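# Move the TB bottle from the fridge bin to the bench

## Task

Find the bottle marked TB in the refrigerator's bin, take it out, and set it upright on the bench. The other three bottles must stay upright inside the refrigerator, and the refrigerator door must end up closed. If no bottle carries the TB marking, take none out, close the door, and press the CALL key on the operator panel until it latches down.

## Robot and tools

Robot: two UR-type six-joint arms, left_arm and right_arm. Each has a Robotiq 2F-140 gripper with a wrist camera and stands on its own carriage on one shared floor track. left_rail carries left_arm and is always the carriage toward +y. right_rail carries right_arm. Each arm base sits at x = 0, y = its carriage position_m, z = 0.04 m, facing +x.

Scene frame: fixed to the table. z = 0 is the table top and +z is up. +x is the direction the arms face. +y is toward the left arm's side. The track runs along y at x = 0, and the table edge is at x = 0.17 m. Positions are in metres, orientations are quaternions (w x y z), and velocities are in m/s and rad/s.

The row, shared by execute_actions and move: one flat list of 18 numbers covering both arms, each in [-1, 1]. Both arms must always be filled in. The order is left_arm first: shoulder pan, shoulder lift, elbow, wrist 1, wrist 2, wrist 3, then gripper position, force_limit, speed. The same nine follow for right_arm.
- Joint numbers are offsets, not poses. They count from that arm's Joint targets as they stood when the call began, not from the previous row. 1.0 equals 2.222 rad. Sending the same offset in a later call moves the joint further.
- Joint ranges in rad: pan, lift, wrist 1, wrist 2 and wrist 3 are ±6.283; elbow is ±3.142. The call is refused if it asks more than 0.010 rad beyond a range.
- Gripper position is absolute: +1 is fully open (140 mm), the pads meet near -0.8, and -1 closes until blocked. force_limit runs from -1 (gentle, about 14 N) to +1 (about 58 N). Speed runs from -1 (about 30 mm/s) to +1 (about 250 mm/s). Faster closing grips harder. To leave a gripper unchanged, resend its last three numbers; a 0 there is a real command.

execute_actions(actions, cameras): actions holds at most one action object.
- rows: up to 15 rows, one per control step of 1/30 s.
- steps: 1 to 450, default 15. The arms keep heading for the last row's target after the rows run out.
- until: ends the action early, but reads only the rails. Example: {"left_rail": {"position_status": ["!=", "moving"]}}. Numeric fields need a comparison. {"all": {"status": "ended"}} and {"any": {"status": "ended"}} are also allowed.
- left_rail / right_rail: position_m is an absolute carriage goal in metres along y. left_rail takes -0.8 to 1.5 and right_rail -1.5 to 0.8. Optional speed_m_s (0.01 to 1) and acceleration_factor (0.1 to 1). {"stop": true} brakes the carriage.
- To drive a carriage, send position_m, then run an action with until position_status != moving. Keep the carriages about 0.78 m or more apart.
- An empty actions list returns the state and all camera images.

move(target, speed, blend, stop_force, zero, blocking, cameras): plans a joint path.
- target is one 18-number row, or a list of up to 15 rows. Every row's offsets count from the same starting Joint targets.
- speed is the top speed in rad/s of the joint with farthest to go: 0.01 to 3.14, default 0.5.
- blend is in rad and rounds corners between waypoints.
- stop_force (3 to 120 N) ends an arm's path when it meets that much push. Use it with a low speed when approaching a contact. Leave it out when moving away from something already pressed.
- zero (default true) re-zeroes force before the move.
- blocking=false returns early; then call wait or stop before sending rows.
- The result adds a move: line with done, off_target, held, fault or moving, and limits=held if steps were withheld.

Other tools:
- wait(seconds 0 to 10) lets the scene run.
- stop brakes a running move; it does not stop the rails.
- zoom_image(camera, region [x0, y0, x1, y1] in pixels, at most 504 by 504) enlarges part of the latest image. Camera names: cam_high, cam_bench_left, cam_bench_mid, cam_bench_right, cam_left_wrist, cam_right_wrist.
- zero_wrist_force(arm) re-zeroes that arm's force sensor.
- read_manual gives licence text only.
- finished_scene ends the scene and cannot be undone.

Reading results:
- Joint positions, Joint velocities and Joint targets have one block per arm: rail (m), then six joints (rad).
- end_effector_position is the point between closed pads; the fingertips reach about 9 to 33 mm beyond it. The gripper's fingers point along its +z and close along its y.
- object_status: 0 = moving, 1 = blocked while opening, 2 = blocked while closing (something gripped), 3 = reached the commanded position or the pads met (maybe empty). A grip is confirmed by 2.
- position_measured is in counts: 3 is open, 230 is pads together.
- Wrist force and torque are in the gripper's own axes.
- Wrist depth gives a 7x7 grid of distances in mm.
- "joint command not followed" means the clearance check altered a command.
- Rail position_status: contact_stop, time_out, stopped_with_arm, stopped_for_other_arm or stopped_for_other_carriage means send position_m again after resolving the cause. position_answer not_taken means resend once the carriage stands.

Avoid:
- Anything falling, and anything set down off the table, including on the track or the strip beside it. Either fails the task.
- Dropping or releasing parts while they move, and hard hits on fixed things.
- Contact between the two arms, including one gripper closing on the other's fingers.
- Net force near 150 N or wrist torque near 26.3 N·m. Either gives a 10 s arm stop.
- Long stretched-out holds, which heat motors; 85 °C brakes the arm.
- Commanding targets even slightly past a firm contact.
- Grasping near the palm, where the fingers fold and grip loosely; grasp with the fingertip quarter of the pads.
- Knocking over the bottles that stay in the fridge. Grip bottles gently, lift clear of the bin, and close the door with a slow push.

Each tool is called after "Emit:" as a command line: name --argument value for each argument, lists and objects as JSON in quotes; but a table of rows of numbers goes row by row, as --pt "numbers of a row", without its own name.

## Session

Emit:
execute_actions --actions '[]'

Scene clock: 0.00 s.
left_arm: end_effector_position=(+0.3456, +1.1912, +0.5800) position_measured=3 object_status=3 end_effector_quat_wxyz=(+0.000, +0.000, +1.000, +0.000) | right_arm: end_effector_position=(+0.3456, -1.3563, +0.5800) position_measured=3 object_status=3 end_effector_quat_wxyz=(+0.000, +0.000, +1.000, +0.000)
Joint positions: left_arm=[1.164 -0.316 -1.725 0.971 -0.816 -1.571 -0.316] | right_arm=[-1.384 -0.316 -1.725 0.971 -0.816 -1.571 -0.316]
Joint velocities: within noise
Joint torques (N m): no reading
Motor temperatures (°C): left_arm=[23 25 26 34 28 28] | right_arm=[25 25 30 32 31 34]
Wrist force (N): no reading
Wrist torque (N m): no reading
Wrist force, peak (N): no reading
Wrist depth (mm): cam_left_wrist=[641 630 654 639 636 625 632 / - - - - 643 662 660 / - 692 703 - - - 690 / - 132 - 730 - - 130 / - 130 - 786 778 800 112 / - 113 - 833 823 1612 - / - 1849 1777 1820 2033 - -] | cam_right_wrist=[1193 623 - 623 616 - 628 / 1319 - - 660 - - - / 1420 - 703 - 721 - - / 1485 129 - - - 149 119 / - 127 - - - - 109 / - 1725 1794 1901 1661 1824 1766 / - 1869 1885 1901 1869 1917 1901]
Joint targets: left_arm=[1.164 -0.316 -1.725 0.971 -0.816 -1.571 -0.316] | right_arm=[-1.384 -0.316 -1.725 0.971 -0.816 -1.571 -0.316]
Tool commands: left_gripper/position=+1.0 left_gripper/force_limit=+1.0 left_gripper/speed=+1.0 right_gripper/position=+1.0 right_gripper/force_limit=+1.0 right_gripper/speed=+1.0
left_rail: position_m=1.164 position_status=done
right_rail: position_m=-1.384 position_status=done

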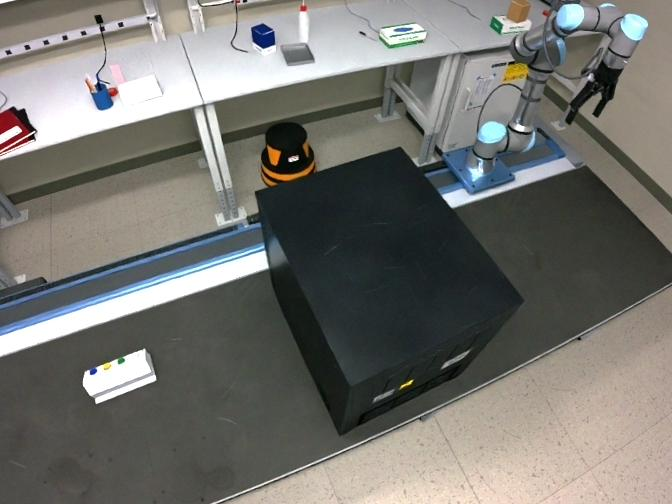

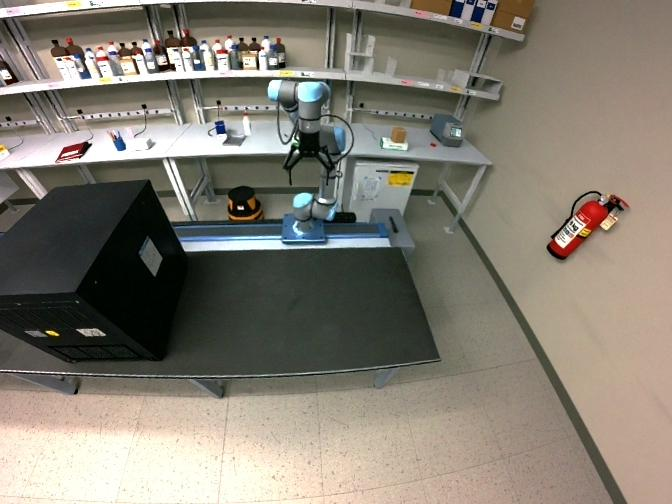

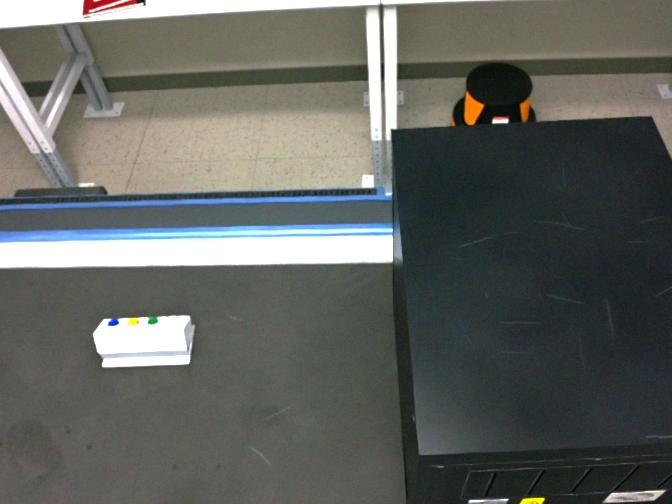

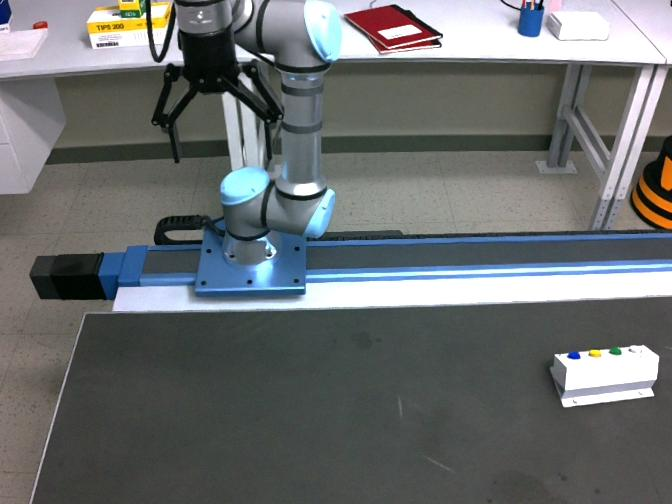

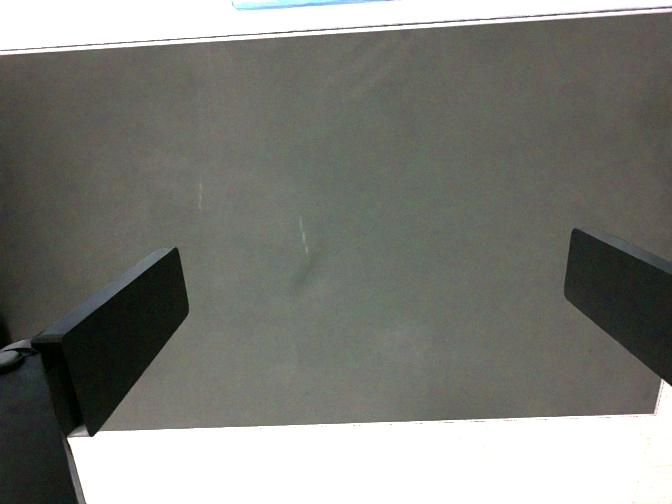

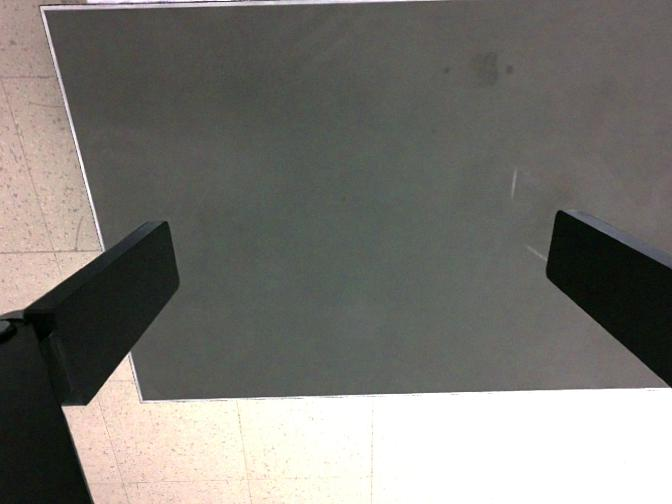

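Emit:
move --target '[-0.713,-0.1238,0.328,0.502,0.977,0.142,1,1,1,0,0,0,0,0,0,1,1,1]' --speed 1.0 --cameras '["cam_left_wrist","cam_high","cam_bench_left"]'

Scene clock: 6.30 s.
left_arm: end_effector_position=(+0.2484, +0.6845, +0.6058) position_measured=3 object_status=3 end_effector_quat_wxyz=(+0.318, +0.632, -0.316, +0.632) | right_arm: end_effector_position=(+0.3456, -1.3563, +0.5800) position_measured=3 object_status=3 end_effector_quat_wxyz=(+0.000, +0.000, +1.000, +0.000)
Joint positions: left_arm=[1.164 -1.9 -2 1.699 0.299 0.6 -0.001] | right_arm=[-1.384 -0.316 -1.725 0.971 -0.816 -1.571 -0.316]
Joint torques (N m): left_arm=[-12.39 -16.15 -16.08 1.13 1.3 2.79] | right_arm=[-1.68 -11.3 -17.91 -2.91 0.01 0.11]
Wrist force (N): left_arm=[-0.5 2.0 1.0] | right_arm=[0.0 -0.3 -0.5]
Wrist torque (N m): left_arm=[0.73 0.21 -0.40] | right_arm=[-0.07 0.00 0.00]
Wrist force, peak (N): left_arm=[-1.5 4.3 0.6] | right_arm=[-0.5 0.3 -0.4]
Wrist depth (mm): cam_left_wrist=[- - - - - - 1514 / - - - - - - - / 4701 4257 - 705 439 - - / - 142 - - 358 358 124 / - 121 526 425 377 332 112 / - 726 591 476 397 812 - / - 1820 728 - - 710 765] | cam_right_wrist=[1174 - 630 - - 623 - / 1312 - 650 - - 660 - / 1402 - - - - - - / 1476 129 - - - - 119 / - 119 - - - - 109 / - 1699 1985 1649 1712 1649 1780 / - 1869 1885 1901 1901 1934 1885]
Joint targets: left_arm=[1.164 -1.900 -2.000 1.699 0.299 0.600 0.000] | right_arm=[-1.384 -0.316 -1.725 0.971 -0.816 -1.571 -0.316]
left_rail: position_m=1.164 position_status=done
right_rail: position_m=-1.384 position_status=done
move: done
Images, in order (width x height): cam_high 672x504, cam_bench_left 672x504, cam_left_wrist 672x504.

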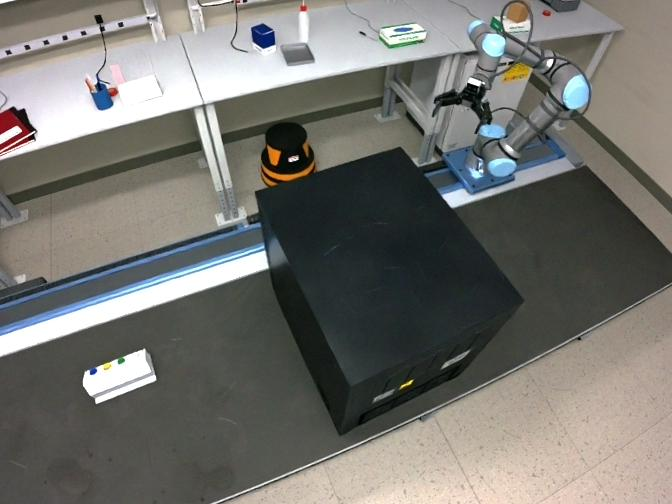

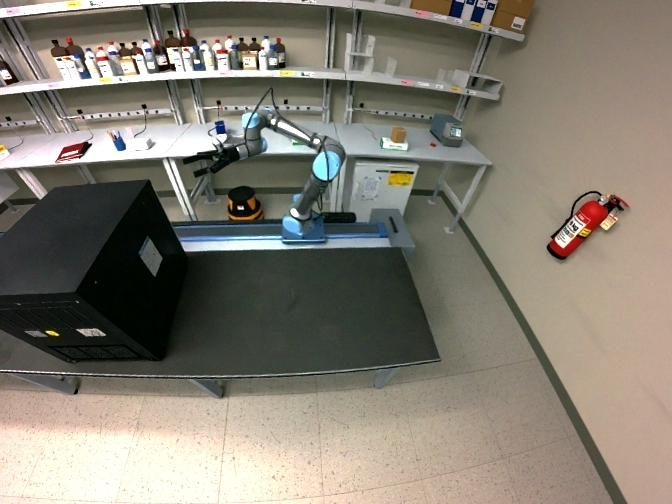

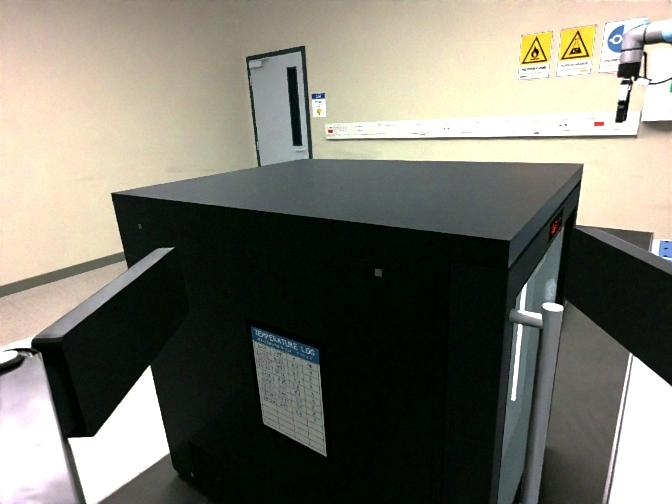

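Emit:
move --target '[-0.315,0.225,0.1355,-0.3596,-0.484,0,1,1,1,0,0,0,0,0,0,1,1,1]' --speed 0.9

Emit:
execute_actions --actions '[{"left_rail":{"position_m":0.95,"speed_m_s":0.3,"acceleration_factor":0.4},"steps":150,"until":{"left_rail":{"position_status":["!=","moving"]}}}]' --cameras '["cam_left_wrist","cam_high"]'

Scene clock: 10.20 s.
left_arm: end_effector_position=(+0.0128, +0.6932, +0.3388) position_measured=3 object_status=3 end_effector_quat_wxyz=(+0.193, +0.680, -0.193, +0.680) | right_arm: end_effector_position=(+0.3456, -1.3563, +0.5800) position_measured=3 object_status=3 end_effector_quat_wxyz=(+0.000, +0.000, +1.000, +0.000)
Joint positions: left_arm=[1.164 -2.6 -1.501 2 -0.499 -0.475 0] | right_arm=[-1.384 -0.316 -1.725 0.971 -0.816 -1.571 -0.316]
Joint torques (N m): left_arm=[-14.78 -9.3 -9.94 -1.87 -1.38 2.78] | right_arm=[-1.97 -11.11 -17.96 -2.87 -0.07 0.02]
Wrist force (N): left_arm=[-0.4 2.1 1.2] | right_arm=[0.0 0.0 -0.2]
Wrist torque (N m): left_arm=[0.75 0.16 -0.41] | right_arm=[0.01 0.00 0.00]
Wrist force, peak (N): left_arm=[0.1 2.8 1.5] | right_arm=[0.2 0.0 -0.6]
Wrist depth (mm): cam_left_wrist=[- - 688 461 393 528 615 / - - - 481 415 - 678 / - - 641 615 586 723 - / 3419 144 3582 610 - 812 125 / - 121 792 - 532 668 113 / - 560 662 - - 615 540 / - - - 471 - 480 482] | cam_right_wrist=[1212 621 - - - 600 603 / 1343 - - 692 - - - / 1411 - - - - 703 - / 1447 129 - - - - 125 / - 127 - - - 819 109 / - 1780 1625 1699 1824 1712 1824 / - 1854 1885 1885 1917 1838 1885]
Joint targets: left_arm=[1.164 -2.600 -1.500 2.000 -0.500 -0.475 0.000] | right_arm=[-1.384 -0.316 -1.725 0.971 -0.816 -1.571 -0.316]
left_rail: position_m=1.164 position_status=done
right_rail: position_m=-1.384 position_status=done
move: done

Scene clock: 11.77 s.
left_arm: end_effector_position=(+0.0127, +0.4793, +0.3388) position_measured=3 object_status=3 end_effector_quat_wxyz=(+0.193, +0.680, -0.193, +0.680) | right_arm: end_effector_position=(+0.3456, -1.3563, +0.5800) position_measured=3 object_status=3 end_effector_quat_wxyz=(+0.000, +0.000, +1.000, +0.000)
Joint positions: left_arm=[0.95 -2.6 -1.5 2 -0.5 -0.475 0] | right_arm=[-1.384 -0.316 -1.725 0.971 -0.816 -1.571 -0.316]
Joint torques (N m): left_arm=[-11.67 -14.47 -14.51 -0.92 -0.85 2.7] | right_arm=[-1.71 -10.95 -17.54 -2.94 -0.08 0.03]
Wrist force (N): left_arm=[-0.4 2.3 1.1] | right_arm=[0.2 -0.1 0.1]
Wrist torque (N m): left_arm=[0.80 0.17 -0.41] | right_arm=[-0.03 -0.05 0.00]
Wrist force, peak (N): left_arm=[-0.4 2.9 1.5] | right_arm=[-0.3 -0.2 -0.6]
Wrist depth (mm): cam_left_wrist=[- - 416 484 427 528 - / - 460 343 - 647 536 - / - - 441 605 629 600 - / 4178 142 346 585 620 588 124 / - 122 425 557 610 - 113 / - 107 488 530 549 - 545 / - 491 470 488 473 484 483] | cam_right_wrist=[1162 628 - - - - - / 1304 - - - - 664 - / 1420 701 708 - - 680 - / 1476 138 - 731 - - 125 / - 119 - 795 - - 109 / - 1869 1809 1766 1838 1809 1809 / - 1885 1869 1901 1901 1838 1854]
Joint targets: left_arm=[0.950 -2.600 -1.500 2.000 -0.500 -0.475 0.000] | right_arm=[-1.384 -0.316 -1.725 0.971 -0.816 -1.571 -0.316]
Tool commands: left_gripper/position=+1.0 left_gripper/force_limit=+1.0 left_gripper/speed=+1.0 right_gripper/position=+1.0 right_gripper/force_limit=+1.0 right_gripper/speed=+1.0
left_rail: position_m=0.950 speed_m_s=0.30 position_status=done
right_rail: position_m=-1.384 position_status=done
Images, in order (width x height): cam_high 672x504, cam_left_wrist 672x504.

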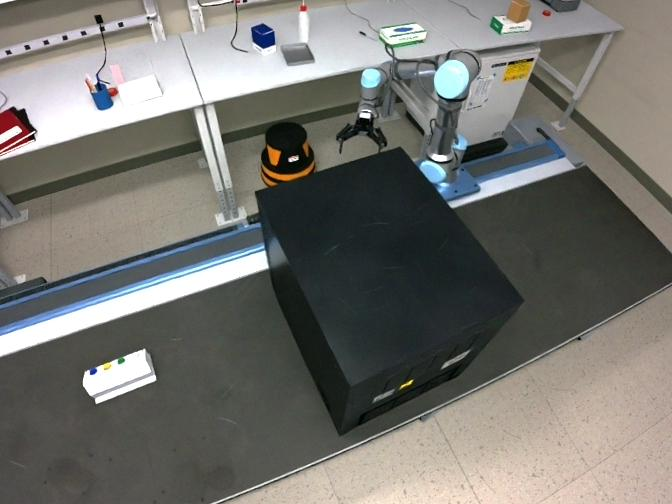

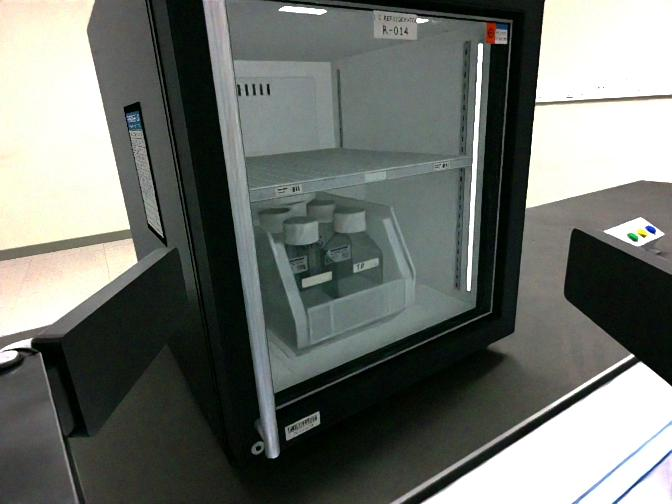

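Emit:
zoom_image --camera "cam_left_wrist" --region '[240, 170, 430, 360]'

Scaled by 2.653.

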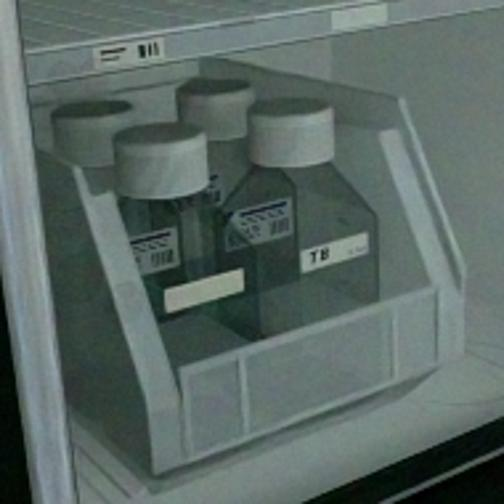

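Emit:
move --target '[0.045,0.0977,-0.0684,-0.0293,-0.1143,0,0,1,0,0,0,0,0,0,0,1,1,1]' --speed 0.5 --cameras '["cam_left_wrist"]'

Scene clock: 16.40 s.
left_arm: end_effector_position=(+0.0228, +0.5110, +0.3005) position_measured=129 object_status=3 end_effector_quat_wxyz=(+0.071, +0.703, -0.071, +0.704) | right_arm: end_effector_position=(+0.3456, -1.3563, +0.5800) position_measured=3 object_status=3 end_effector_quat_wxyz=(+0.000, +0.000, +1.000, +0.000)
Joint positions: left_arm=[0.95 -2.5 -1.284 1.849 -0.565 -0.729 0] | right_arm=[-1.384 -0.316 -1.725 0.971 -0.816 -1.571 -0.316]
Joint torques (N m): left_arm=[15.25 -15.73 -28.51 -1.45 -1.65 2.67] | right_arm=[-1.44 -11 -17.96 -2.92 -0.13 0.13]
Wrist force (N): left_arm=[-0.5 2.1 1.0] | right_arm=[-0.1 -0.2 -0.3]
Wrist torque (N m): left_arm=[0.76 0.15 -0.42] | right_arm=[-0.06 0.03 0.00]
Wrist force, peak (N): left_arm=[-1.0 2.5 0.9] | right_arm=[0.1 -0.4 -0.6]
Wrist depth (mm): cam_left_wrist=[- - - 349 - 719 - / - 3049 - 322 - 716 525 / - 5247 - 369 450 - 546 / 4257 3582 3368 398 495 125 546 / - 91 106 414 525 101 88 / - 80 - 493 - - - / - - - 448 401 - -] | cam_right_wrist=[1232 620 - - - - - / 1289 - - - 637 654 - / 1393 - - 712 - 705 703 / 1485 129 717 738 - 148 119 / - 120 - - - - 109 / - 1625 1869 1950 1824 1780 1794 / - 1885 1885 1901 1901 1869 1885]
Joint targets: left_arm=[0.950 -2.500 -1.283 1.848 -0.565 -0.729 0.000] | right_arm=[-1.384 -0.316 -1.725 0.971 -0.816 -1.571 -0.316]
left_rail: position_m=0.950 speed_m_s=0.30 position_status=done
right_rail: position_m=-1.384 position_status=done
move: done
Images, in order (width x height): cam_left_wrist 672x504.

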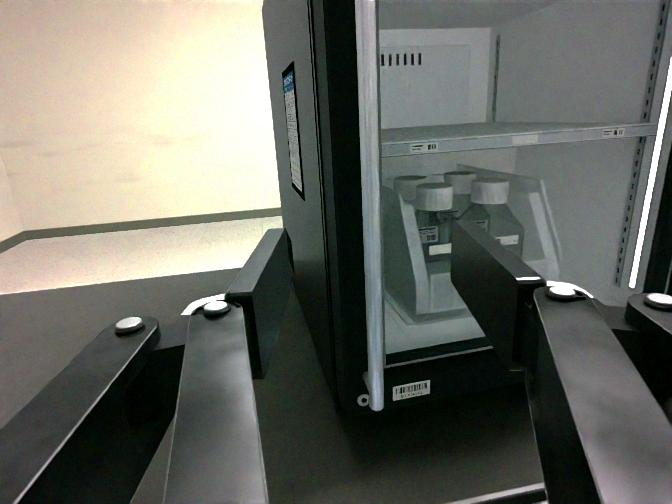

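Emit:
move --target '[0.0475,-0.02205,0.0295,-0.0074,0.0474,0,0,1,0,0,0,0,0,0,0,1,1,1]' --speed 0.2 --cameras '["cam_left_wrist"]' --stop_force 12

Scene clock: 19.23 s.
left_arm: end_effector_position=(+0.0814, +0.4996, +0.3004) position_measured=129 object_status=3 end_effector_quat_wxyz=(+0.071, +0.703, -0.070, +0.704) | right_arm: end_effector_position=(+0.3456, -1.3563, +0.5800) position_measured=3 object_status=3 end_effector_quat_wxyz=(+0.000, +0.000, +1.000, +0.000)
Joint positions: left_arm=[0.95 -2.395 -1.332 1.914 -0.581 -0.624 0] | right_arm=[-1.384 -0.316 -1.725 0.971 -0.816 -1.571 -0.316]
Joint torques (N m): left_arm=[15.27 -39.06 -9.33 -1.46 1.27 2.7] | right_arm=[-1.52 -11.03 -17.63 -3.03 -0.25 0.08]
Wrist force (N): left_arm=[-0.3 2.0 1.3] | right_arm=[0.1 0.1 -0.3]
Wrist torque (N m): left_arm=[0.74 0.10 -0.40] | right_arm=[0.02 -0.03 0.00]
Wrist force, peak (N): left_arm=[-0.2 2.1 2.1] | right_arm=[0.5 -0.1 -0.5]
Wrist depth (mm): cam_left_wrist=[- - - 278 - - - / - 3824 - 298 726 - - / - - - 312 - 466 520 / 4103 3318 3582 326 155 126 - / 932 92 105 312 484 101 88 / - 80 - - 403 - - / - - - 419 - - -] | cam_right_wrist=[1335 - - - - - - / 1312 654 - - - - - / 1376 - - - - 708 - / 1456 129 - 740 776 - 125 / - 118 804 - 787 784 109 / - 1824 1869 1780 1712 1794 1824 / - 1869 1869 1901 1869 1885 1901]
Joint targets: left_arm=[0.950 -2.395 -1.332 1.914 -0.581 -0.624 0.000] | right_arm=[-1.384 -0.316 -1.725 0.971 -0.816 -1.571 -0.316]
left_rail: position_m=0.950 speed_m_s=0.30 position_status=done
right_rail: position_m=-1.384 position_status=done
move: done
Images, in order (width x height): cam_left_wrist 672x504.

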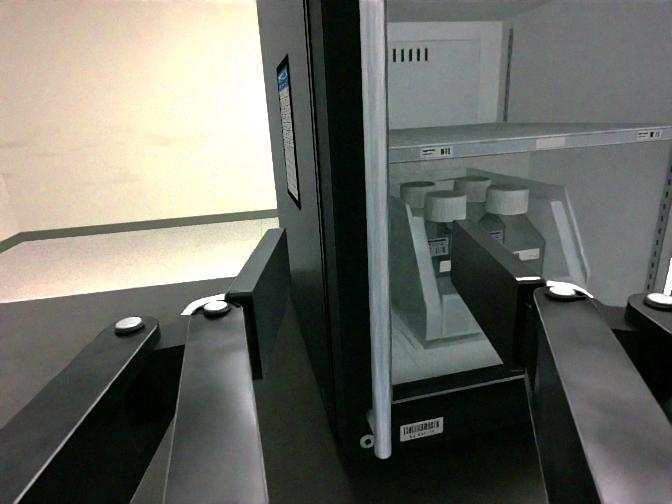

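Emit:
move --target '[0.0301,-0.0032,0.0041,-0.0009,0.0301,0,0,1,0,0,0,0,0,0,0,1,1,1]' --speed 0.1 --cameras '["cam_left_wrist"]' --stop_force 10

Emit:
execute_actions --actions '[{"rows":[[0,0,0,0,0,0,-1,-1,-1,0,0,0,0,0,0,1,1,1]],"steps":110}]' --cameras '["cam_left_wrist"]'

Scene clock: 21.97 s.
left_arm: end_effector_position=(+0.1102, +0.4880, +0.3004) position_measured=129 object_status=3 end_effector_quat_wxyz=(+0.071, +0.703, -0.070, +0.704) | right_arm: end_effector_position=(+0.3456, -1.3563, +0.5800) position_measured=3 object_status=3 end_effector_quat_wxyz=(+0.000, +0.000, +1.000, +0.000)
Joint positions: left_arm=[0.95 -2.328 -1.339 1.923 -0.583 -0.557 0] | right_arm=[-1.384 -0.316 -1.725 0.971 -0.816 -1.571 -0.316]
Joint torques (N m): left_arm=[14.92 -37.94 -8.25 -1.33 1.43 2.62] | right_arm=[-1.62 -11.12 -17.8 -3 -0.19 0.15]
Wrist force (N): left_arm=[-0.5 2.0 1.2] | right_arm=[-0.2 0.0 -0.2]
Wrist torque (N m): left_arm=[0.74 0.15 -0.40] | right_arm=[-0.02 0.04 0.00]
Wrist force, peak (N): left_arm=[-0.3 2.4 1.3] | right_arm=[-0.3 -0.3 -0.5]
Wrist depth (mm): cam_left_wrist=[- - 467 253 - 602 560 / - - 552 262 - 588 426 / - - - 250 362 447 - / 4029 3582 151 360 156 468 - / - 88 106 410 473 101 88 / - 80 - 327 414 - - / - - 440 398 - - -] | cam_right_wrist=[1239 625 - - - 616 628 / 1274 - - - - - - / 1393 - - 694 - - - / 1485 129 - - - 149 119 / - 119 - - - - 109 / - 1712 2289 1794 1686 1766 1809 / - 1869 1885 1838 1901 1917 1901]
Joint targets: left_arm=[0.950 -2.328 -1.339 1.923 -0.583 -0.557 0.000] | right_arm=[-1.384 -0.316 -1.725 0.971 -0.816 -1.571 -0.316]
left_rail: position_m=0.950 speed_m_s=0.30 position_status=done
right_rail: position_m=-1.384 position_status=done
move: done
Images, in order (width x height): cam_left_wrist 672x504.

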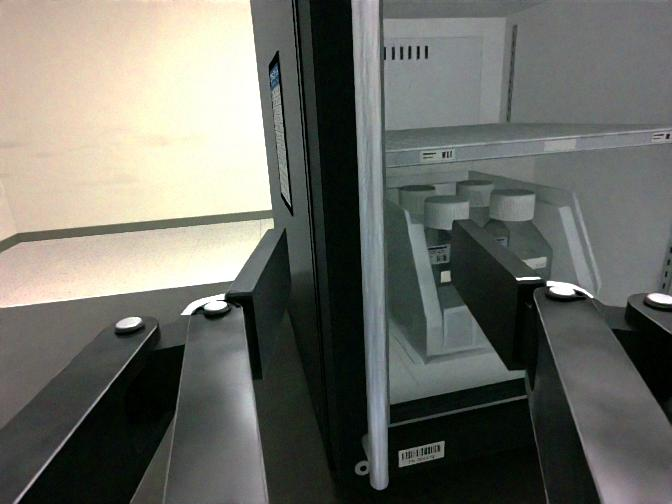

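Scene clock: 25.83 s.
left_arm: end_effector_position=(+0.1102, +0.4880, +0.3004) position_measured=230 object_status=3 end_effector_quat_wxyz=(+0.071, +0.703, -0.070, +0.704) | right_arm: end_effector_position=(+0.3456, -1.3563, +0.5800) position_measured=3 object_status=3 end_effector_quat_wxyz=(+0.000, +0.000, +1.000, +0.000)
Joint positions: left_arm=[0.95 -2.328 -1.339 1.923 -0.583 -0.557 0] | right_arm=[-1.384 -0.316 -1.725 0.971 -0.816 -1.571 -0.316]
Joint torques (N m): left_arm=[15.52 -38.11 -8.98 -1.45 1.42 2.56] | right_arm=[-1.6 -10.55 -17.74 -2.99 -0.25 0.03]
Wrist force (N): left_arm=[-0.1 1.9 1.3] | right_arm=[0.2 -0.2 -0.1]
Wrist torque (N m): left_arm=[0.73 0.05 -0.40] | right_arm=[-0.06 -0.04 0.01]
Wrist force, peak (N): left_arm=[-0.4 2.3 1.3] | right_arm=[0.3 -0.2 -0.6]
Wrist depth (mm): cam_left_wrist=[- - 5247 225 - - 486 / - - 3178 235 - 416 - / - - - 250 434 457 - / 3419 3582 3471 163 443 - - / 781 - - 98 - 84 498 / - - 76 - - 75 - / - - - - - - -] | cam_right_wrist=[1253 637 593 611 664 - - / 1343 - 658 - - 656 - / 1393 684 662 - - - - / 1476 129 - 743 750 - 119 / - 119 853 - - - 109 / - 1838 880 1699 1752 1794 1854 / - 1869 1917 1854 1869 1869 1869]
Joint targets: left_arm=[0.950 -2.328 -1.339 1.923 -0.583 -0.557 0.000] | right_arm=[-1.384 -0.316 -1.725 0.971 -0.816 -1.571 -0.316]
left_rail: position_m=0.950 speed_m_s=0.30 position_status=done
right_rail: position_m=-1.384 position_status=done
Images, in order (width x height): cam_left_wrist 672x504.

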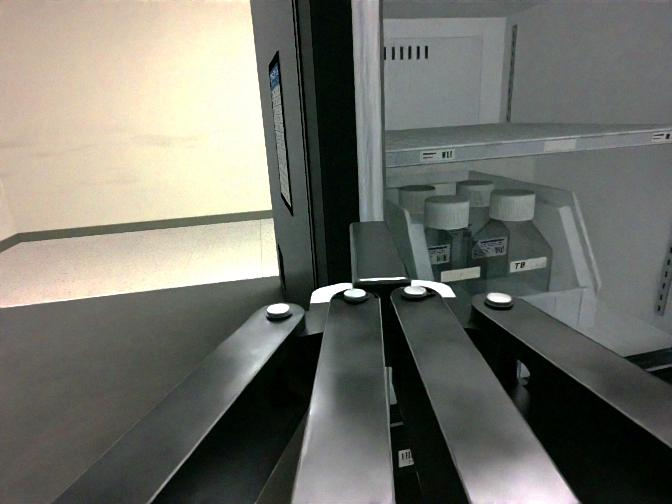

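Emit:
move --pt "0 0 0 0 0 0 0 1 0 0 0 0 0 0 0 1 1 1" --pt "0.0324 -0.0077 0.0099 -0.0022 0.0324 0 0 1 0 0 0 0 0 0 0 1 1 1" --pt "0.0324 -0.0077 0.0099 -0.0022 0.0324 0 -1 -1 -1 0 0 0 0 0 0 1 1 1" --speed 0.12 --cameras '["cam_left_wrist"]'

Scene clock: 30.73 s.
left_arm: end_effector_position=(+0.1446, +0.4813, +0.3004) position_measured=230 object_status=3 end_effector_quat_wxyz=(+0.071, +0.704, -0.070, +0.704) | right_arm: end_effector_position=(+0.3456, -1.3563, +0.5800) position_measured=3 object_status=3 end_effector_quat_wxyz=(+0.000, +0.000, +1.000, +0.000)
Joint positions: left_arm=[0.95 -2.256 -1.357 1.945 -0.588 -0.485 0] | right_arm=[-1.384 -0.316 -1.725 0.971 -0.816 -1.571 -0.316]
Joint torques (N m): left_arm=[14.72 -37.63 -9.48 -1.6 1.29 2.42] | right_arm=[-2.1 -11.1 -17.92 -3.08 -0.38 0.03]
Wrist force (N): left_arm=[-0.4 2.1 1.3] | right_arm=[-0.3 -0.2 -0.1]
Wrist torque (N m): left_arm=[0.75 0.10 -0.40] | right_arm=[-0.04 0.06 0.00]
Wrist force, peak (N): left_arm=[-0.4 2.1 2.0] | right_arm=[-0.2 -0.2 -0.5]
Wrist depth (mm): cam_left_wrist=[- - - 188 - 690 - / - - - 235 483 650 - / - - - 242 330 424 508 / 3223 3699 3582 - 274 - - / 2786 - 91 98 - 85 464 / - - 76 - - 75 - / - - - - - - -] | cam_right_wrist=[1297 - - 620 668 - - / 1359 - - - - 694 - / 1420 - 735 690 - 701 - / 1505 137 - - - - 119 / - 119 - - - - 109 / - 1766 1809 1591 1985 1739 1725 / - 1901 1854 1885 1824 1917 1885]
Joint targets: left_arm=[0.950 -2.256 -1.357 1.945 -0.588 -0.485 0.000] | right_arm=[-1.384 -0.316 -1.725 0.971 -0.816 -1.571 -0.316]
left_rail: position_m=0.950 speed_m_s=0.30 position_status=done
right_rail: position_m=-1.384 position_status=done
move: done
Images, in order (width x height): cam_left_wrist 672x504.

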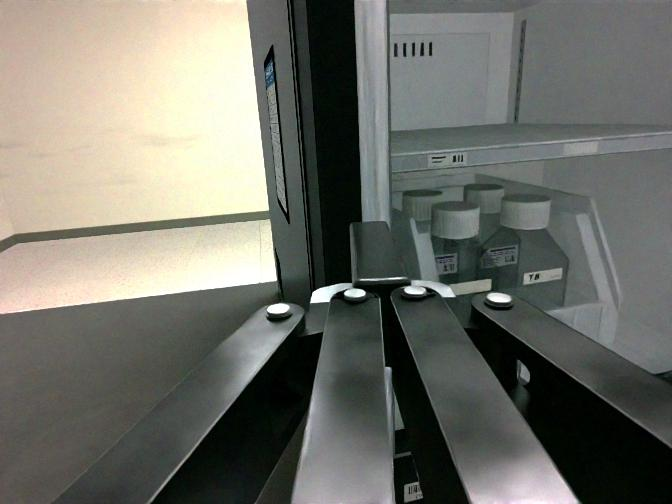

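Emit:
move --target '[0.0392,-0.0052,0.0067,-0.0015,0.0392,0,-1,-1,-1,0,0,0,0,0,0,1,1,1]' --speed 0.05 --stop_force 4 --cameras '["cam_left_wrist"]'

Scene clock: 34.07 s.
left_arm: end_effector_position=(+0.1838, +0.4735, +0.3003) position_measured=230 object_status=3 end_effector_quat_wxyz=(+0.071, +0.704, -0.070, +0.704) | right_arm: end_effector_position=(+0.3456, -1.3563, +0.5800) position_measured=3 object_status=3 end_effector_quat_wxyz=(+0.000, +0.000, +1.000, +0.000)
Joint positions: left_arm=[0.95 -2.169 -1.368 1.96 -0.591 -0.398 0] | right_arm=[-1.384 -0.316 -1.725 0.971 -0.816 -1.571 -0.316]
Joint torques (N m): left_arm=[15.89 -37.6 -10.06 -1.88 1.35 2.32] | right_arm=[-1.3 -10.92 -18.02 -2.93 -0.39 0.13]
Wrist force (N): left_arm=[-0.3 1.7 1.4] | right_arm=[0.2 0.1 -0.1]
Wrist torque (N m): left_arm=[0.69 0.09 -0.40] | right_arm=[0.01 -0.04 0.00]
Wrist force, peak (N): left_arm=[-0.4 2.3 1.6] | right_arm=[-0.1 -0.2 -0.6]
Wrist depth (mm): cam_left_wrist=[- - - 183 570 - - / - - - 163 512 678 - / - - - 205 287 304 315 / 2856 3526 3471 162 382 458 382 / 1791 - - 98 - 85 362 / - - 76 - - 75 - / - - - - - - -] | cam_right_wrist=[1226 620 - - - - 618 / 1351 - - 650 664 664 - / 1420 703 - 666 - - - / 1476 129 - - 735 - 119 / - 137 - - 819 - 109 / - 1712 1794 1794 1766 1780 1794 / - 1854 1917 1901 1869 1901 1917]
Joint targets: left_arm=[0.950 -2.169 -1.368 1.960 -0.591 -0.398 0.000] | right_arm=[-1.384 -0.316 -1.725 0.971 -0.816 -1.571 -0.316]
left_rail: position_m=0.950 speed_m_s=0.30 position_status=done
right_rail: position_m=-1.384 position_status=done
move: done
Images, in order (width x height): cam_left_wrist 672x504.

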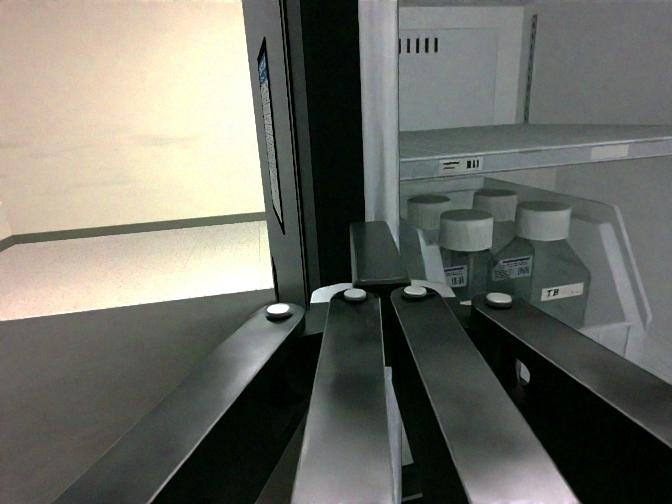

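Emit:
move --target '[0.0307,-0.0016,0.002,-0.0005,0.0307,0,-1,-1,-1,0,0,0,0,0,0,1,1,1]' --speed 0.05 --stop_force 4 --cameras '["cam_left_wrist","cam_high","cam_bench_mid"]'

Scene clock: 36.43 s.
left_arm: end_effector_position=(+0.1909, +0.4719, +0.3003) position_measured=230 object_status=3 end_effector_quat_wxyz=(+0.071, +0.704, -0.070, +0.704) | right_arm: end_effector_position=(+0.3456, -1.3563, +0.5800) position_measured=3 object_status=3 end_effector_quat_wxyz=(+0.000, +0.000, +1.000, +0.000)
Joint positions: left_arm=[0.95 -2.152 -1.369 1.961 -0.592 -0.381 0] | right_arm=[-1.384 -0.316 -1.725 0.971 -0.816 -1.571 -0.316]
Joint torques (N m): left_arm=[-13.37 -13.52 -30.12 3.59 -1.4 2.52] | right_arm=[-1.61 -10.96 -17.99 -2.99 -0.5 0.09]
Wrist force (N): left_arm=[-0.2 1.8 1.3] | right_arm=[0.1 0.0 -0.1]
Wrist torque (N m): left_arm=[0.71 0.06 -0.40] | right_arm=[-0.01 -0.01 0.00]
Wrist force, peak (N): left_arm=[3.7 -3.5 -35.1] | right_arm=[-0.1 0.3 -0.6]
Wrist depth (mm): cam_left_wrist=[- - - - - 627 - / - - - 186 519 605 - / 4513 6447 - 195 280 382 - / 3270 3178 3270 163 - 371 - / 2070 842 - 98 - 84 366 / - - 76 - - 75 - / - - - - - - -] | cam_right_wrist=[1359 627 634 - 643 595 658 / 1335 - - - - - 658 / 1411 705 701 - 717 - - / 1485 129 - - - - 119 / - 119 825 801 - - 109 / - 1725 1854 876 1809 1752 1838 / - 1838 1885 1901 1885 1885 1869]
Joint targets: left_arm=[0.950 -2.152 -1.369 1.961 -0.592 -0.381 0.000] | right_arm=[-1.384 -0.316 -1.725 0.971 -0.816 -1.571 -0.316]
left_rail: position_m=0.950 speed_m_s=0.30 position_status=done
right_rail: position_m=-1.384 position_status=done
move: contact (left_arm); left_arm: the wrist 2 is farthest, 0.052 rad from its target
Images, in order (width x height): cam_high 672x504, cam_bench_mid 672x504, cam_left_wrist 672x504.

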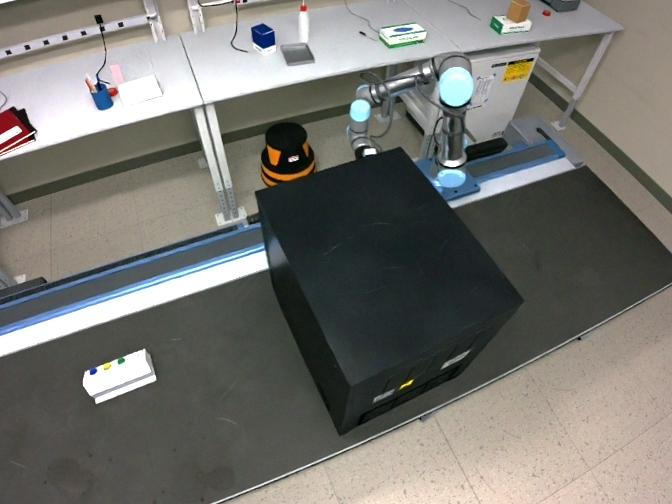

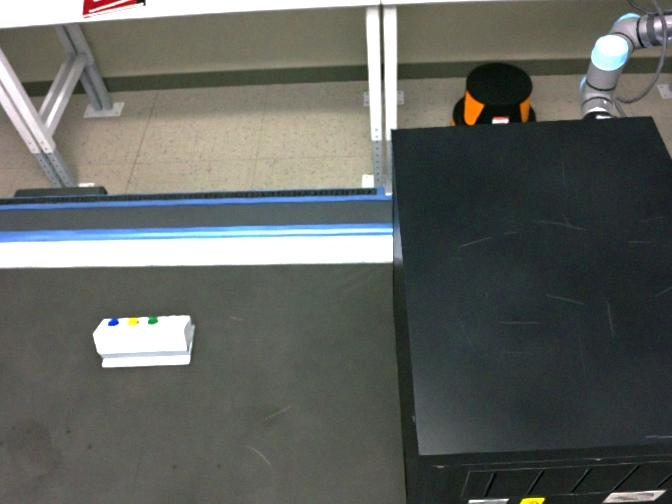

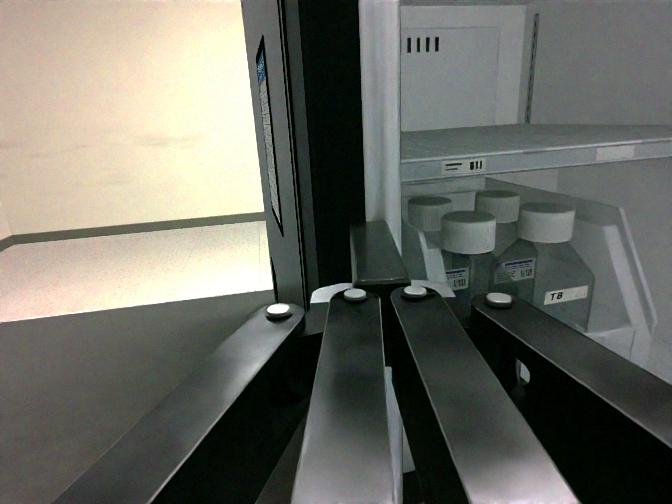

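Emit:
move --pt "-0.0133 0.004 -0.005 0.001 -0.0134 0 -1 -1 -1 0 0 0 0 0 0 1 1 1" --pt "-0.0133 0.004 -0.005 0.001 -0.0134 0 0 0.5 0 0 0 0 0 0 0 1 1 1" --pt "0.0228 0.0019 -0.0025 0.0006 0.0227 0 0 0.5 0 0 0 0 0 0 0 1 1 1" --pt "0.0228 0.0019 -0.0025 0.0006 0.0227 0 -1 0.5 -1 0 0 0 0 0 0 1 1 1" --speed 0.1 --cameras '["cam_left_wrist"]'

Scene clock: 42.27 s.
left_arm: end_effector_position=(+0.2107, +0.4630, +0.3004) position_measured=211 object_status=0 end_effector_quat_wxyz=(+0.073, +0.703, -0.072, +0.703) | right_arm: end_effector_position=(+0.3456, -1.3563, +0.5800) position_measured=3 object_status=3 end_effector_quat_wxyz=(+0.000, +0.000, +1.000, +0.000)
Joint positions: left_arm=[0.95 -2.101 -1.365 1.955 -0.591 -0.325 0] | right_arm=[-1.384 -0.316 -1.725 0.971 -0.816 -1.571 -0.316]
Joint torques (N m): left_arm=[16.94 -36.82 -10.16 7.58 -12.5 2.56] | right_arm=[-1.32 -10.9 -17.97 -3.11 -0.58 0.14]
Wrist force (N): left_arm=[-3.6 40.1 -0.7] | right_arm=[0.0 -0.2 -0.5]
Wrist torque (N m): left_arm=[0.33 0.19 -0.40] | right_arm=[-0.05 0.00 0.00]
Wrist force, peak (N): left_arm=[-2.9 46.1 6.5] | right_arm=[-0.2 0.0 -0.7]
Wrist depth (mm): cam_left_wrist=[- - - 129 - - - / 3526 - 210 165 444 585 - / - - - 147 266 287 285 / 2752 3761 3223 153 162 367 379 / 2564 2752 92 156 - 84 346 / - - 76 173 - - - / - - - - - - -] | cam_right_wrist=[1239 - - 621 - - - / 1343 658 654 - 660 - - / 1411 682 662 - - 719 733 / 1495 138 825 - 790 149 125 / - 119 - - 758 - 109 / - 1824 1766 1968 1934 1712 1809 / - 1901 1869 1901 1854 1885 1901]
Joint targets: left_arm=[0.950 -2.101 -1.365 1.955 -0.590 -0.331 0.000] | right_arm=[-1.384 -0.316 -1.725 0.971 -0.816 -1.571 -0.316]
left_rail: position_m=0.950 speed_m_s=0.30 position_status=done
right_rail: position_m=-1.384 position_status=done
move: done
Images, in order (width x height): cam_left_wrist 672x504.

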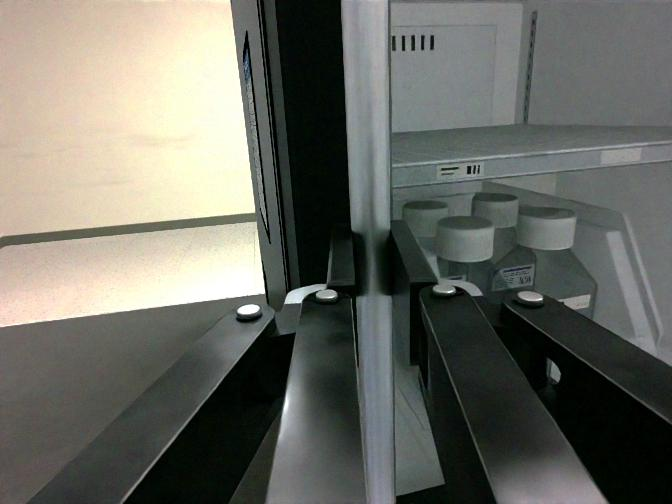

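Emit:
wait --seconds 0.5

Scene clock: 42.97 s.
left_arm: end_effector_position=(+0.2107, +0.4631, +0.3004) position_measured=211 object_status=2 end_effector_quat_wxyz=(+0.073, +0.703, -0.073, +0.703) | right_arm: end_effector_position=(+0.3456, -1.3563, +0.5800) position_measured=3 object_status=3 end_effector_quat_wxyz=(+0.000, +0.000, +1.000, +0.000)
Joint positions: left_arm=[0.95 -2.101 -1.365 1.955 -0.59 -0.325 0] | right_arm=[-1.384 -0.316 -1.725 0.971 -0.816 -1.571 -0.316]
Joint torques (N m): left_arm=[15.99 -37.3 -9.95 7.96 -12.41 2.48] | right_arm=[-1.64 -10.81 -17.82 -2.92 -0.57 0.12]
Wrist force (N): left_arm=[-4.5 44.2 3.5] | right_arm=[-0.1 0.1 -0.3]
Wrist torque (N m): left_arm=[0.31 0.19 -0.40] | right_arm=[0.02 0.03 0.00]
Wrist force, peak (N): left_arm=[-5.0 44.5 3.6] | right_arm=[-0.1 -0.3 -0.4]
Wrist depth (mm): cam_left_wrist=[- - 159 131 610 607 - / - - 206 140 620 639 - / - - - 173 269 287 289 / 4424 3419 - 147 340 352 - / - 2786 91 156 - 84 352 / - - 76 173 - - - / - - - - - - -] | cam_right_wrist=[1199 - - 611 639 615 628 / 1297 - - - - - 674 / 1376 - 712 686 708 731 692 / 1466 129 - 784 813 731 125 / - 118 876 - - - 109 / - 1766 1950 1885 1739 1869 1794 / - 1885 1869 1917 1885 1885 1869]
Joint targets: left_arm=[0.950 -2.101 -1.365 1.955 -0.590 -0.331 0.000] | right_arm=[-1.384 -0.316 -1.725 0.971 -0.816 -1.571 -0.316]
Tool commands: left_gripper/position=-1.0 left_gripper/force_limit=+0.5 left_gripper/speed=-1.0 right_gripper/position=+1.0 right_gripper/force_limit=+1.0 right_gripper/speed=+1.0
left_rail: position_m=0.950 speed_m_s=0.30 position_status=done
right_rail: position_m=-1.384 position_status=done
wait: 0.50 s; at rest from the start

Emit:
move --target '[-0.0254,0.014,-0.0176,0.0036,-0.0251,0,-1,0.5,-1,0,0,0,0,0,0,1,1,1]' --speed 0.06 --stop_force 80 --cameras '["cam_left_wrist"]'

Scene clock: 46.77 s.
left_arm: end_effector_position=(+0.1787, +0.4563, +0.3001) position_measured=211 object_status=2 end_effector_quat_wxyz=(+0.073, +0.703, -0.073, +0.703) | right_arm: end_effector_position=(+0.3456, -1.3563, +0.5800) position_measured=3 object_status=3 end_effector_quat_wxyz=(+0.000, +0.000, +1.000, +0.000)
Joint positions: left_arm=[0.95 -2.158 -1.334 1.916 -0.582 -0.379 0] | right_arm=[-1.384 -0.316 -1.725 0.971 -0.816 -1.571 -0.316]
Joint torques (N m): left_arm=[-12.51 -15.46 -18.85 5.33 -12.52 2.54] | right_arm=[-1.77 -10.74 -17.53 -2.97 -0.62 0.03]
Wrist force (N): left_arm=[9.2 37.4 20.4] | right_arm=[0.1 -0.3 -0.2]
Wrist torque (N m): left_arm=[0.85 -0.08 -0.47] | right_arm=[-0.07 -0.02 0.00]
Wrist force, peak (N): left_arm=[-6.6 41.2 28.0] | right_arm=[0.2 -0.3 -0.5]
Wrist depth (mm): cam_left_wrist=[- - - 128 - 576 474 / 3526 - - 137 - 550 369 / - - - 146 329 315 - / - 3959 - 147 160 - 488 / - - 91 156 - 84 468 / - - 76 173 - - - / - - - - - - -] | cam_right_wrist=[1282 623 - 628 - - 625 / 1343 - - - 697 632 690 / 1393 - - - - - 721 / 1485 129 - - - - 119 / - 119 - 807 - - 109 / - 1824 1712 1686 1752 1780 1780 / - 1885 1917 1869 1901 1838 1950]
Joint targets: left_arm=[0.950 -2.158 -1.334 1.916 -0.582 -0.387 0.000] | right_arm=[-1.384 -0.316 -1.725 0.971 -0.816 -1.571 -0.316]
left_rail: position_m=0.950 speed_m_s=0.30 position_status=done
right_rail: position_m=-1.384 position_status=done
move: done
Images, in order (width x height): cam_left_wrist 672x504.

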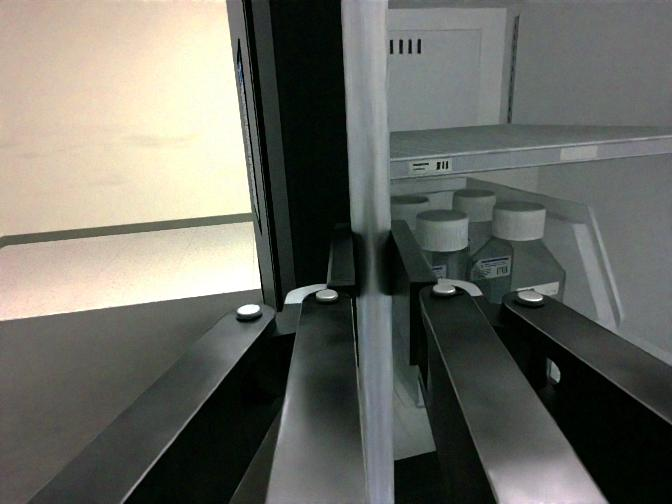

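Emit:
move --pt "-0.0189 0.0199 -0.0264 0.0065 -0.019 0 -1 0.5 -1 0 0 0 0 0 0 1 1 1" --pt "-0.0364 0.0397 -0.0539 0.0142 -0.0365 0 -1 0.5 -1 0 0 0 0 0 0 1 1 1" --pt "-0.0503 0.0619 -0.0856 0.0237 -0.0504 0 -1 0.5 -1 0 0 0 0 0 0 1 1 1" --speed 0.08 --blend 0.01 --stop_force 80 --cameras '["cam_left_wrist","cam_high"]'

Scene clock: 50.97 s.
left_arm: end_effector_position=(+0.0893, +0.4243, +0.3001) position_measured=211 object_status=2 end_effector_quat_wxyz=(+0.071, +0.704, -0.071, +0.704) | right_arm: end_effector_position=(+0.3456, -1.3563, +0.5800) position_measured=3 object_status=3 end_effector_quat_wxyz=(+0.000, +0.000, +1.000, +0.000)
Joint positions: left_arm=[0.95 -2.27 -1.196 1.726 -0.53 -0.499 0] | right_arm=[-1.384 -0.316 -1.725 0.971 -0.816 -1.571 -0.316]
Joint torques (N m): left_arm=[-16.88 -19.41 -25.98 2.59 -4.53 2.55] | right_arm=[-1.61 -10.95 -17.81 -3.01 -0.64 0.09]
Wrist force (N): left_arm=[12.8 12.5 12.2] | right_arm=[-0.2 0.0 -0.3]
Wrist torque (N m): left_arm=[0.97 -0.15 -0.43] | right_arm=[0.00 0.04 0.00]
Wrist force, peak (N): left_arm=[9.2 41.9 23.6] | right_arm=[-0.1 0.0 -0.7]
Wrist depth (mm): cam_left_wrist=[- - - 130 - - - / - - - 139 721 - 436 / - 3639 - 151 472 - - / 3582 3639 - 149 142 561 481 / - - 91 100 - 84 442 / - - 76 174 - - - / - - - - - - -] | cam_right_wrist=[1193 - 634 613 615 623 621 / 1351 - 660 - - - 694 / 1393 - - - - - 692 / 1485 129 825 - - - 119 / - 119 - - - - 109 / - 1752 1794 1674 1766 1752 1780 / - 1885 1901 1901 1885 1901 1885]
Joint targets: left_arm=[0.950 -2.270 -1.196 1.726 -0.530 -0.499 0.000] | right_arm=[-1.384 -0.316 -1.725 0.971 -0.816 -1.571 -0.316]
left_rail: position_m=0.950 speed_m_s=0.30 position_status=done
right_rail: position_m=-1.384 position_status=done
move: done
Images, in order (width x height): cam_high 672x504, cam_left_wrist 672x504.

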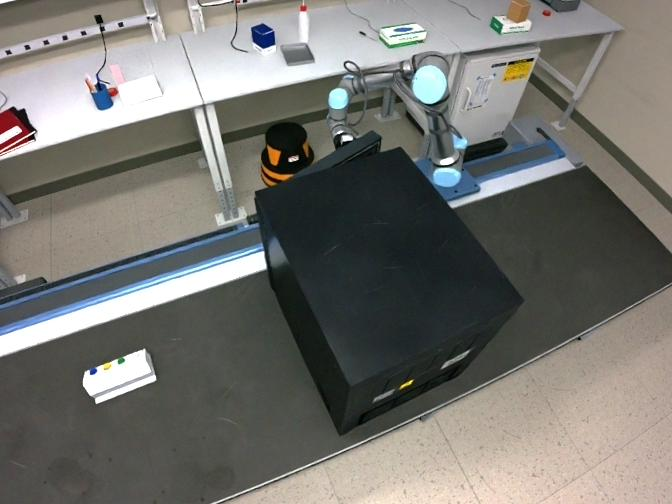

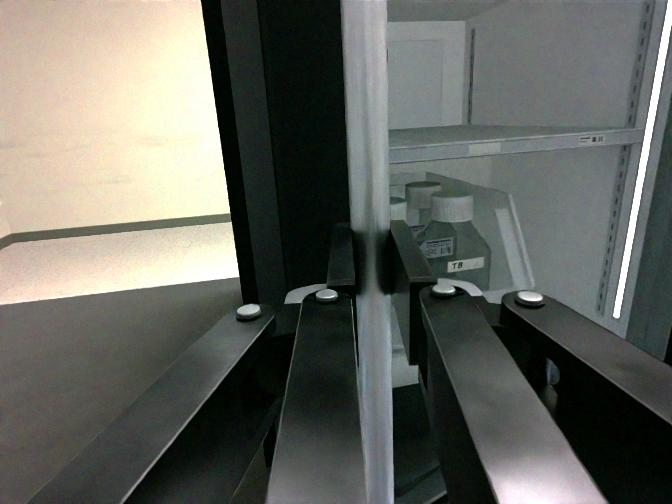

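Emit:
move --pt "-0.0104 0.0246 -0.0369 0.0123 -0.0104 0 -1 0.5 -1 0 0 0 0 0 0 1 1 1" --pt "-0.0199 0.0576 -0.0881 0.0305 -0.02 0 -1 0.5 -1 0 0 0 0 0 0 1 1 1" --pt "-0.0257 0.0937 -0.1464 0.0527 -0.0258 0 -1 0.5 -1 0 0 0 0 0 0 1 1 1" --pt "-0.0283 0.1329 -0.2126 0.0797 -0.0284 0 -1 0.5 -1 0 0 0 0 0 0 1 1 1" --pt "-0.0284 0.1764 -0.2887 0.1123 -0.0284 0 -1 0.5 -1 0 0 0 0 0 0 1 1 1" --speed 0.15 --blend 0.015 --stop_force 60 --cameras '["cam_left_wrist","cam_high"]'

Scene clock: 58.17 s.
left_arm: end_effector_position=(-0.0623, +0.3102, +0.3003) position_measured=211 object_status=2 end_effector_quat_wxyz=(+0.071, +0.704, -0.071, +0.704) | right_arm: end_effector_position=(+0.3456, -1.3563, +0.5800) position_measured=3 object_status=3 end_effector_quat_wxyz=(+0.000, +0.000, +1.000, +0.000)
Joint positions: left_arm=[0.95 -2.333 -0.804 1.085 -0.28 -0.562 0] | right_arm=[-1.384 -0.316 -1.725 0.971 -0.816 -1.571 -0.316]
Joint torques (N m): left_arm=[-25.09 -33.56 -29.77 1.89 -3.69 2.46] | right_arm=[-1.95 -10.94 -18.14 -3.07 -0.78 0.04]
Wrist force (N): left_arm=[11.2 10.0 19.6] | right_arm=[0.0 -0.4 0.0]
Wrist torque (N m): left_arm=[1.00 -0.02 -0.48] | right_arm=[-0.09 0.00 0.00]
Wrist force, peak (N): left_arm=[11.4 9.8 19.7] | right_arm=[-0.3 -0.4 -0.5]
Wrist depth (mm): cam_left_wrist=[- - - 133 - 446 - / 2969 - - 141 545 483 - / 5128 - 155 148 703 516 - / 3223 990 182 157 627 929 990 / 803 - 91 100 - 84 78 / - - 76 - - - - / - - - - - - -] | cam_right_wrist=[1267 - - - 643 - - / 1297 - 643 - 668 - - / 1411 - - - - - - / 1485 129 - - 795 - 119 / - 118 - - - - 109 / - 1780 1809 1780 1674 1739 1780 / - 1901 1854 1901 1917 1885 1885]
Joint targets: left_arm=[0.950 -2.333 -0.804 1.085 -0.280 -0.562 0.000] | right_arm=[-1.384 -0.316 -1.725 0.971 -0.816 -1.571 -0.316]
left_rail: position_m=0.950 speed_m_s=0.30 position_status=done
right_rail: position_m=-1.384 position_status=done
move: done
Images, in order (width x height): cam_high 672x504, cam_left_wrist 672x504.

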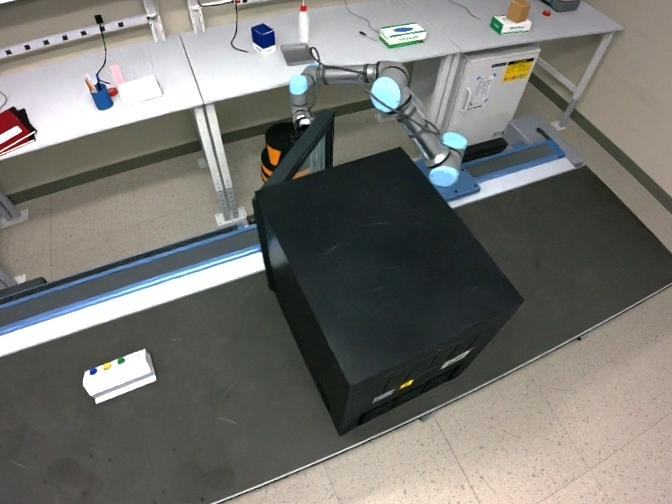

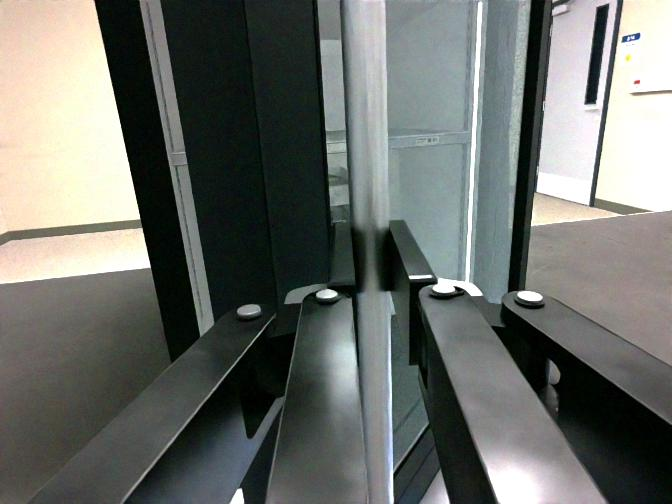

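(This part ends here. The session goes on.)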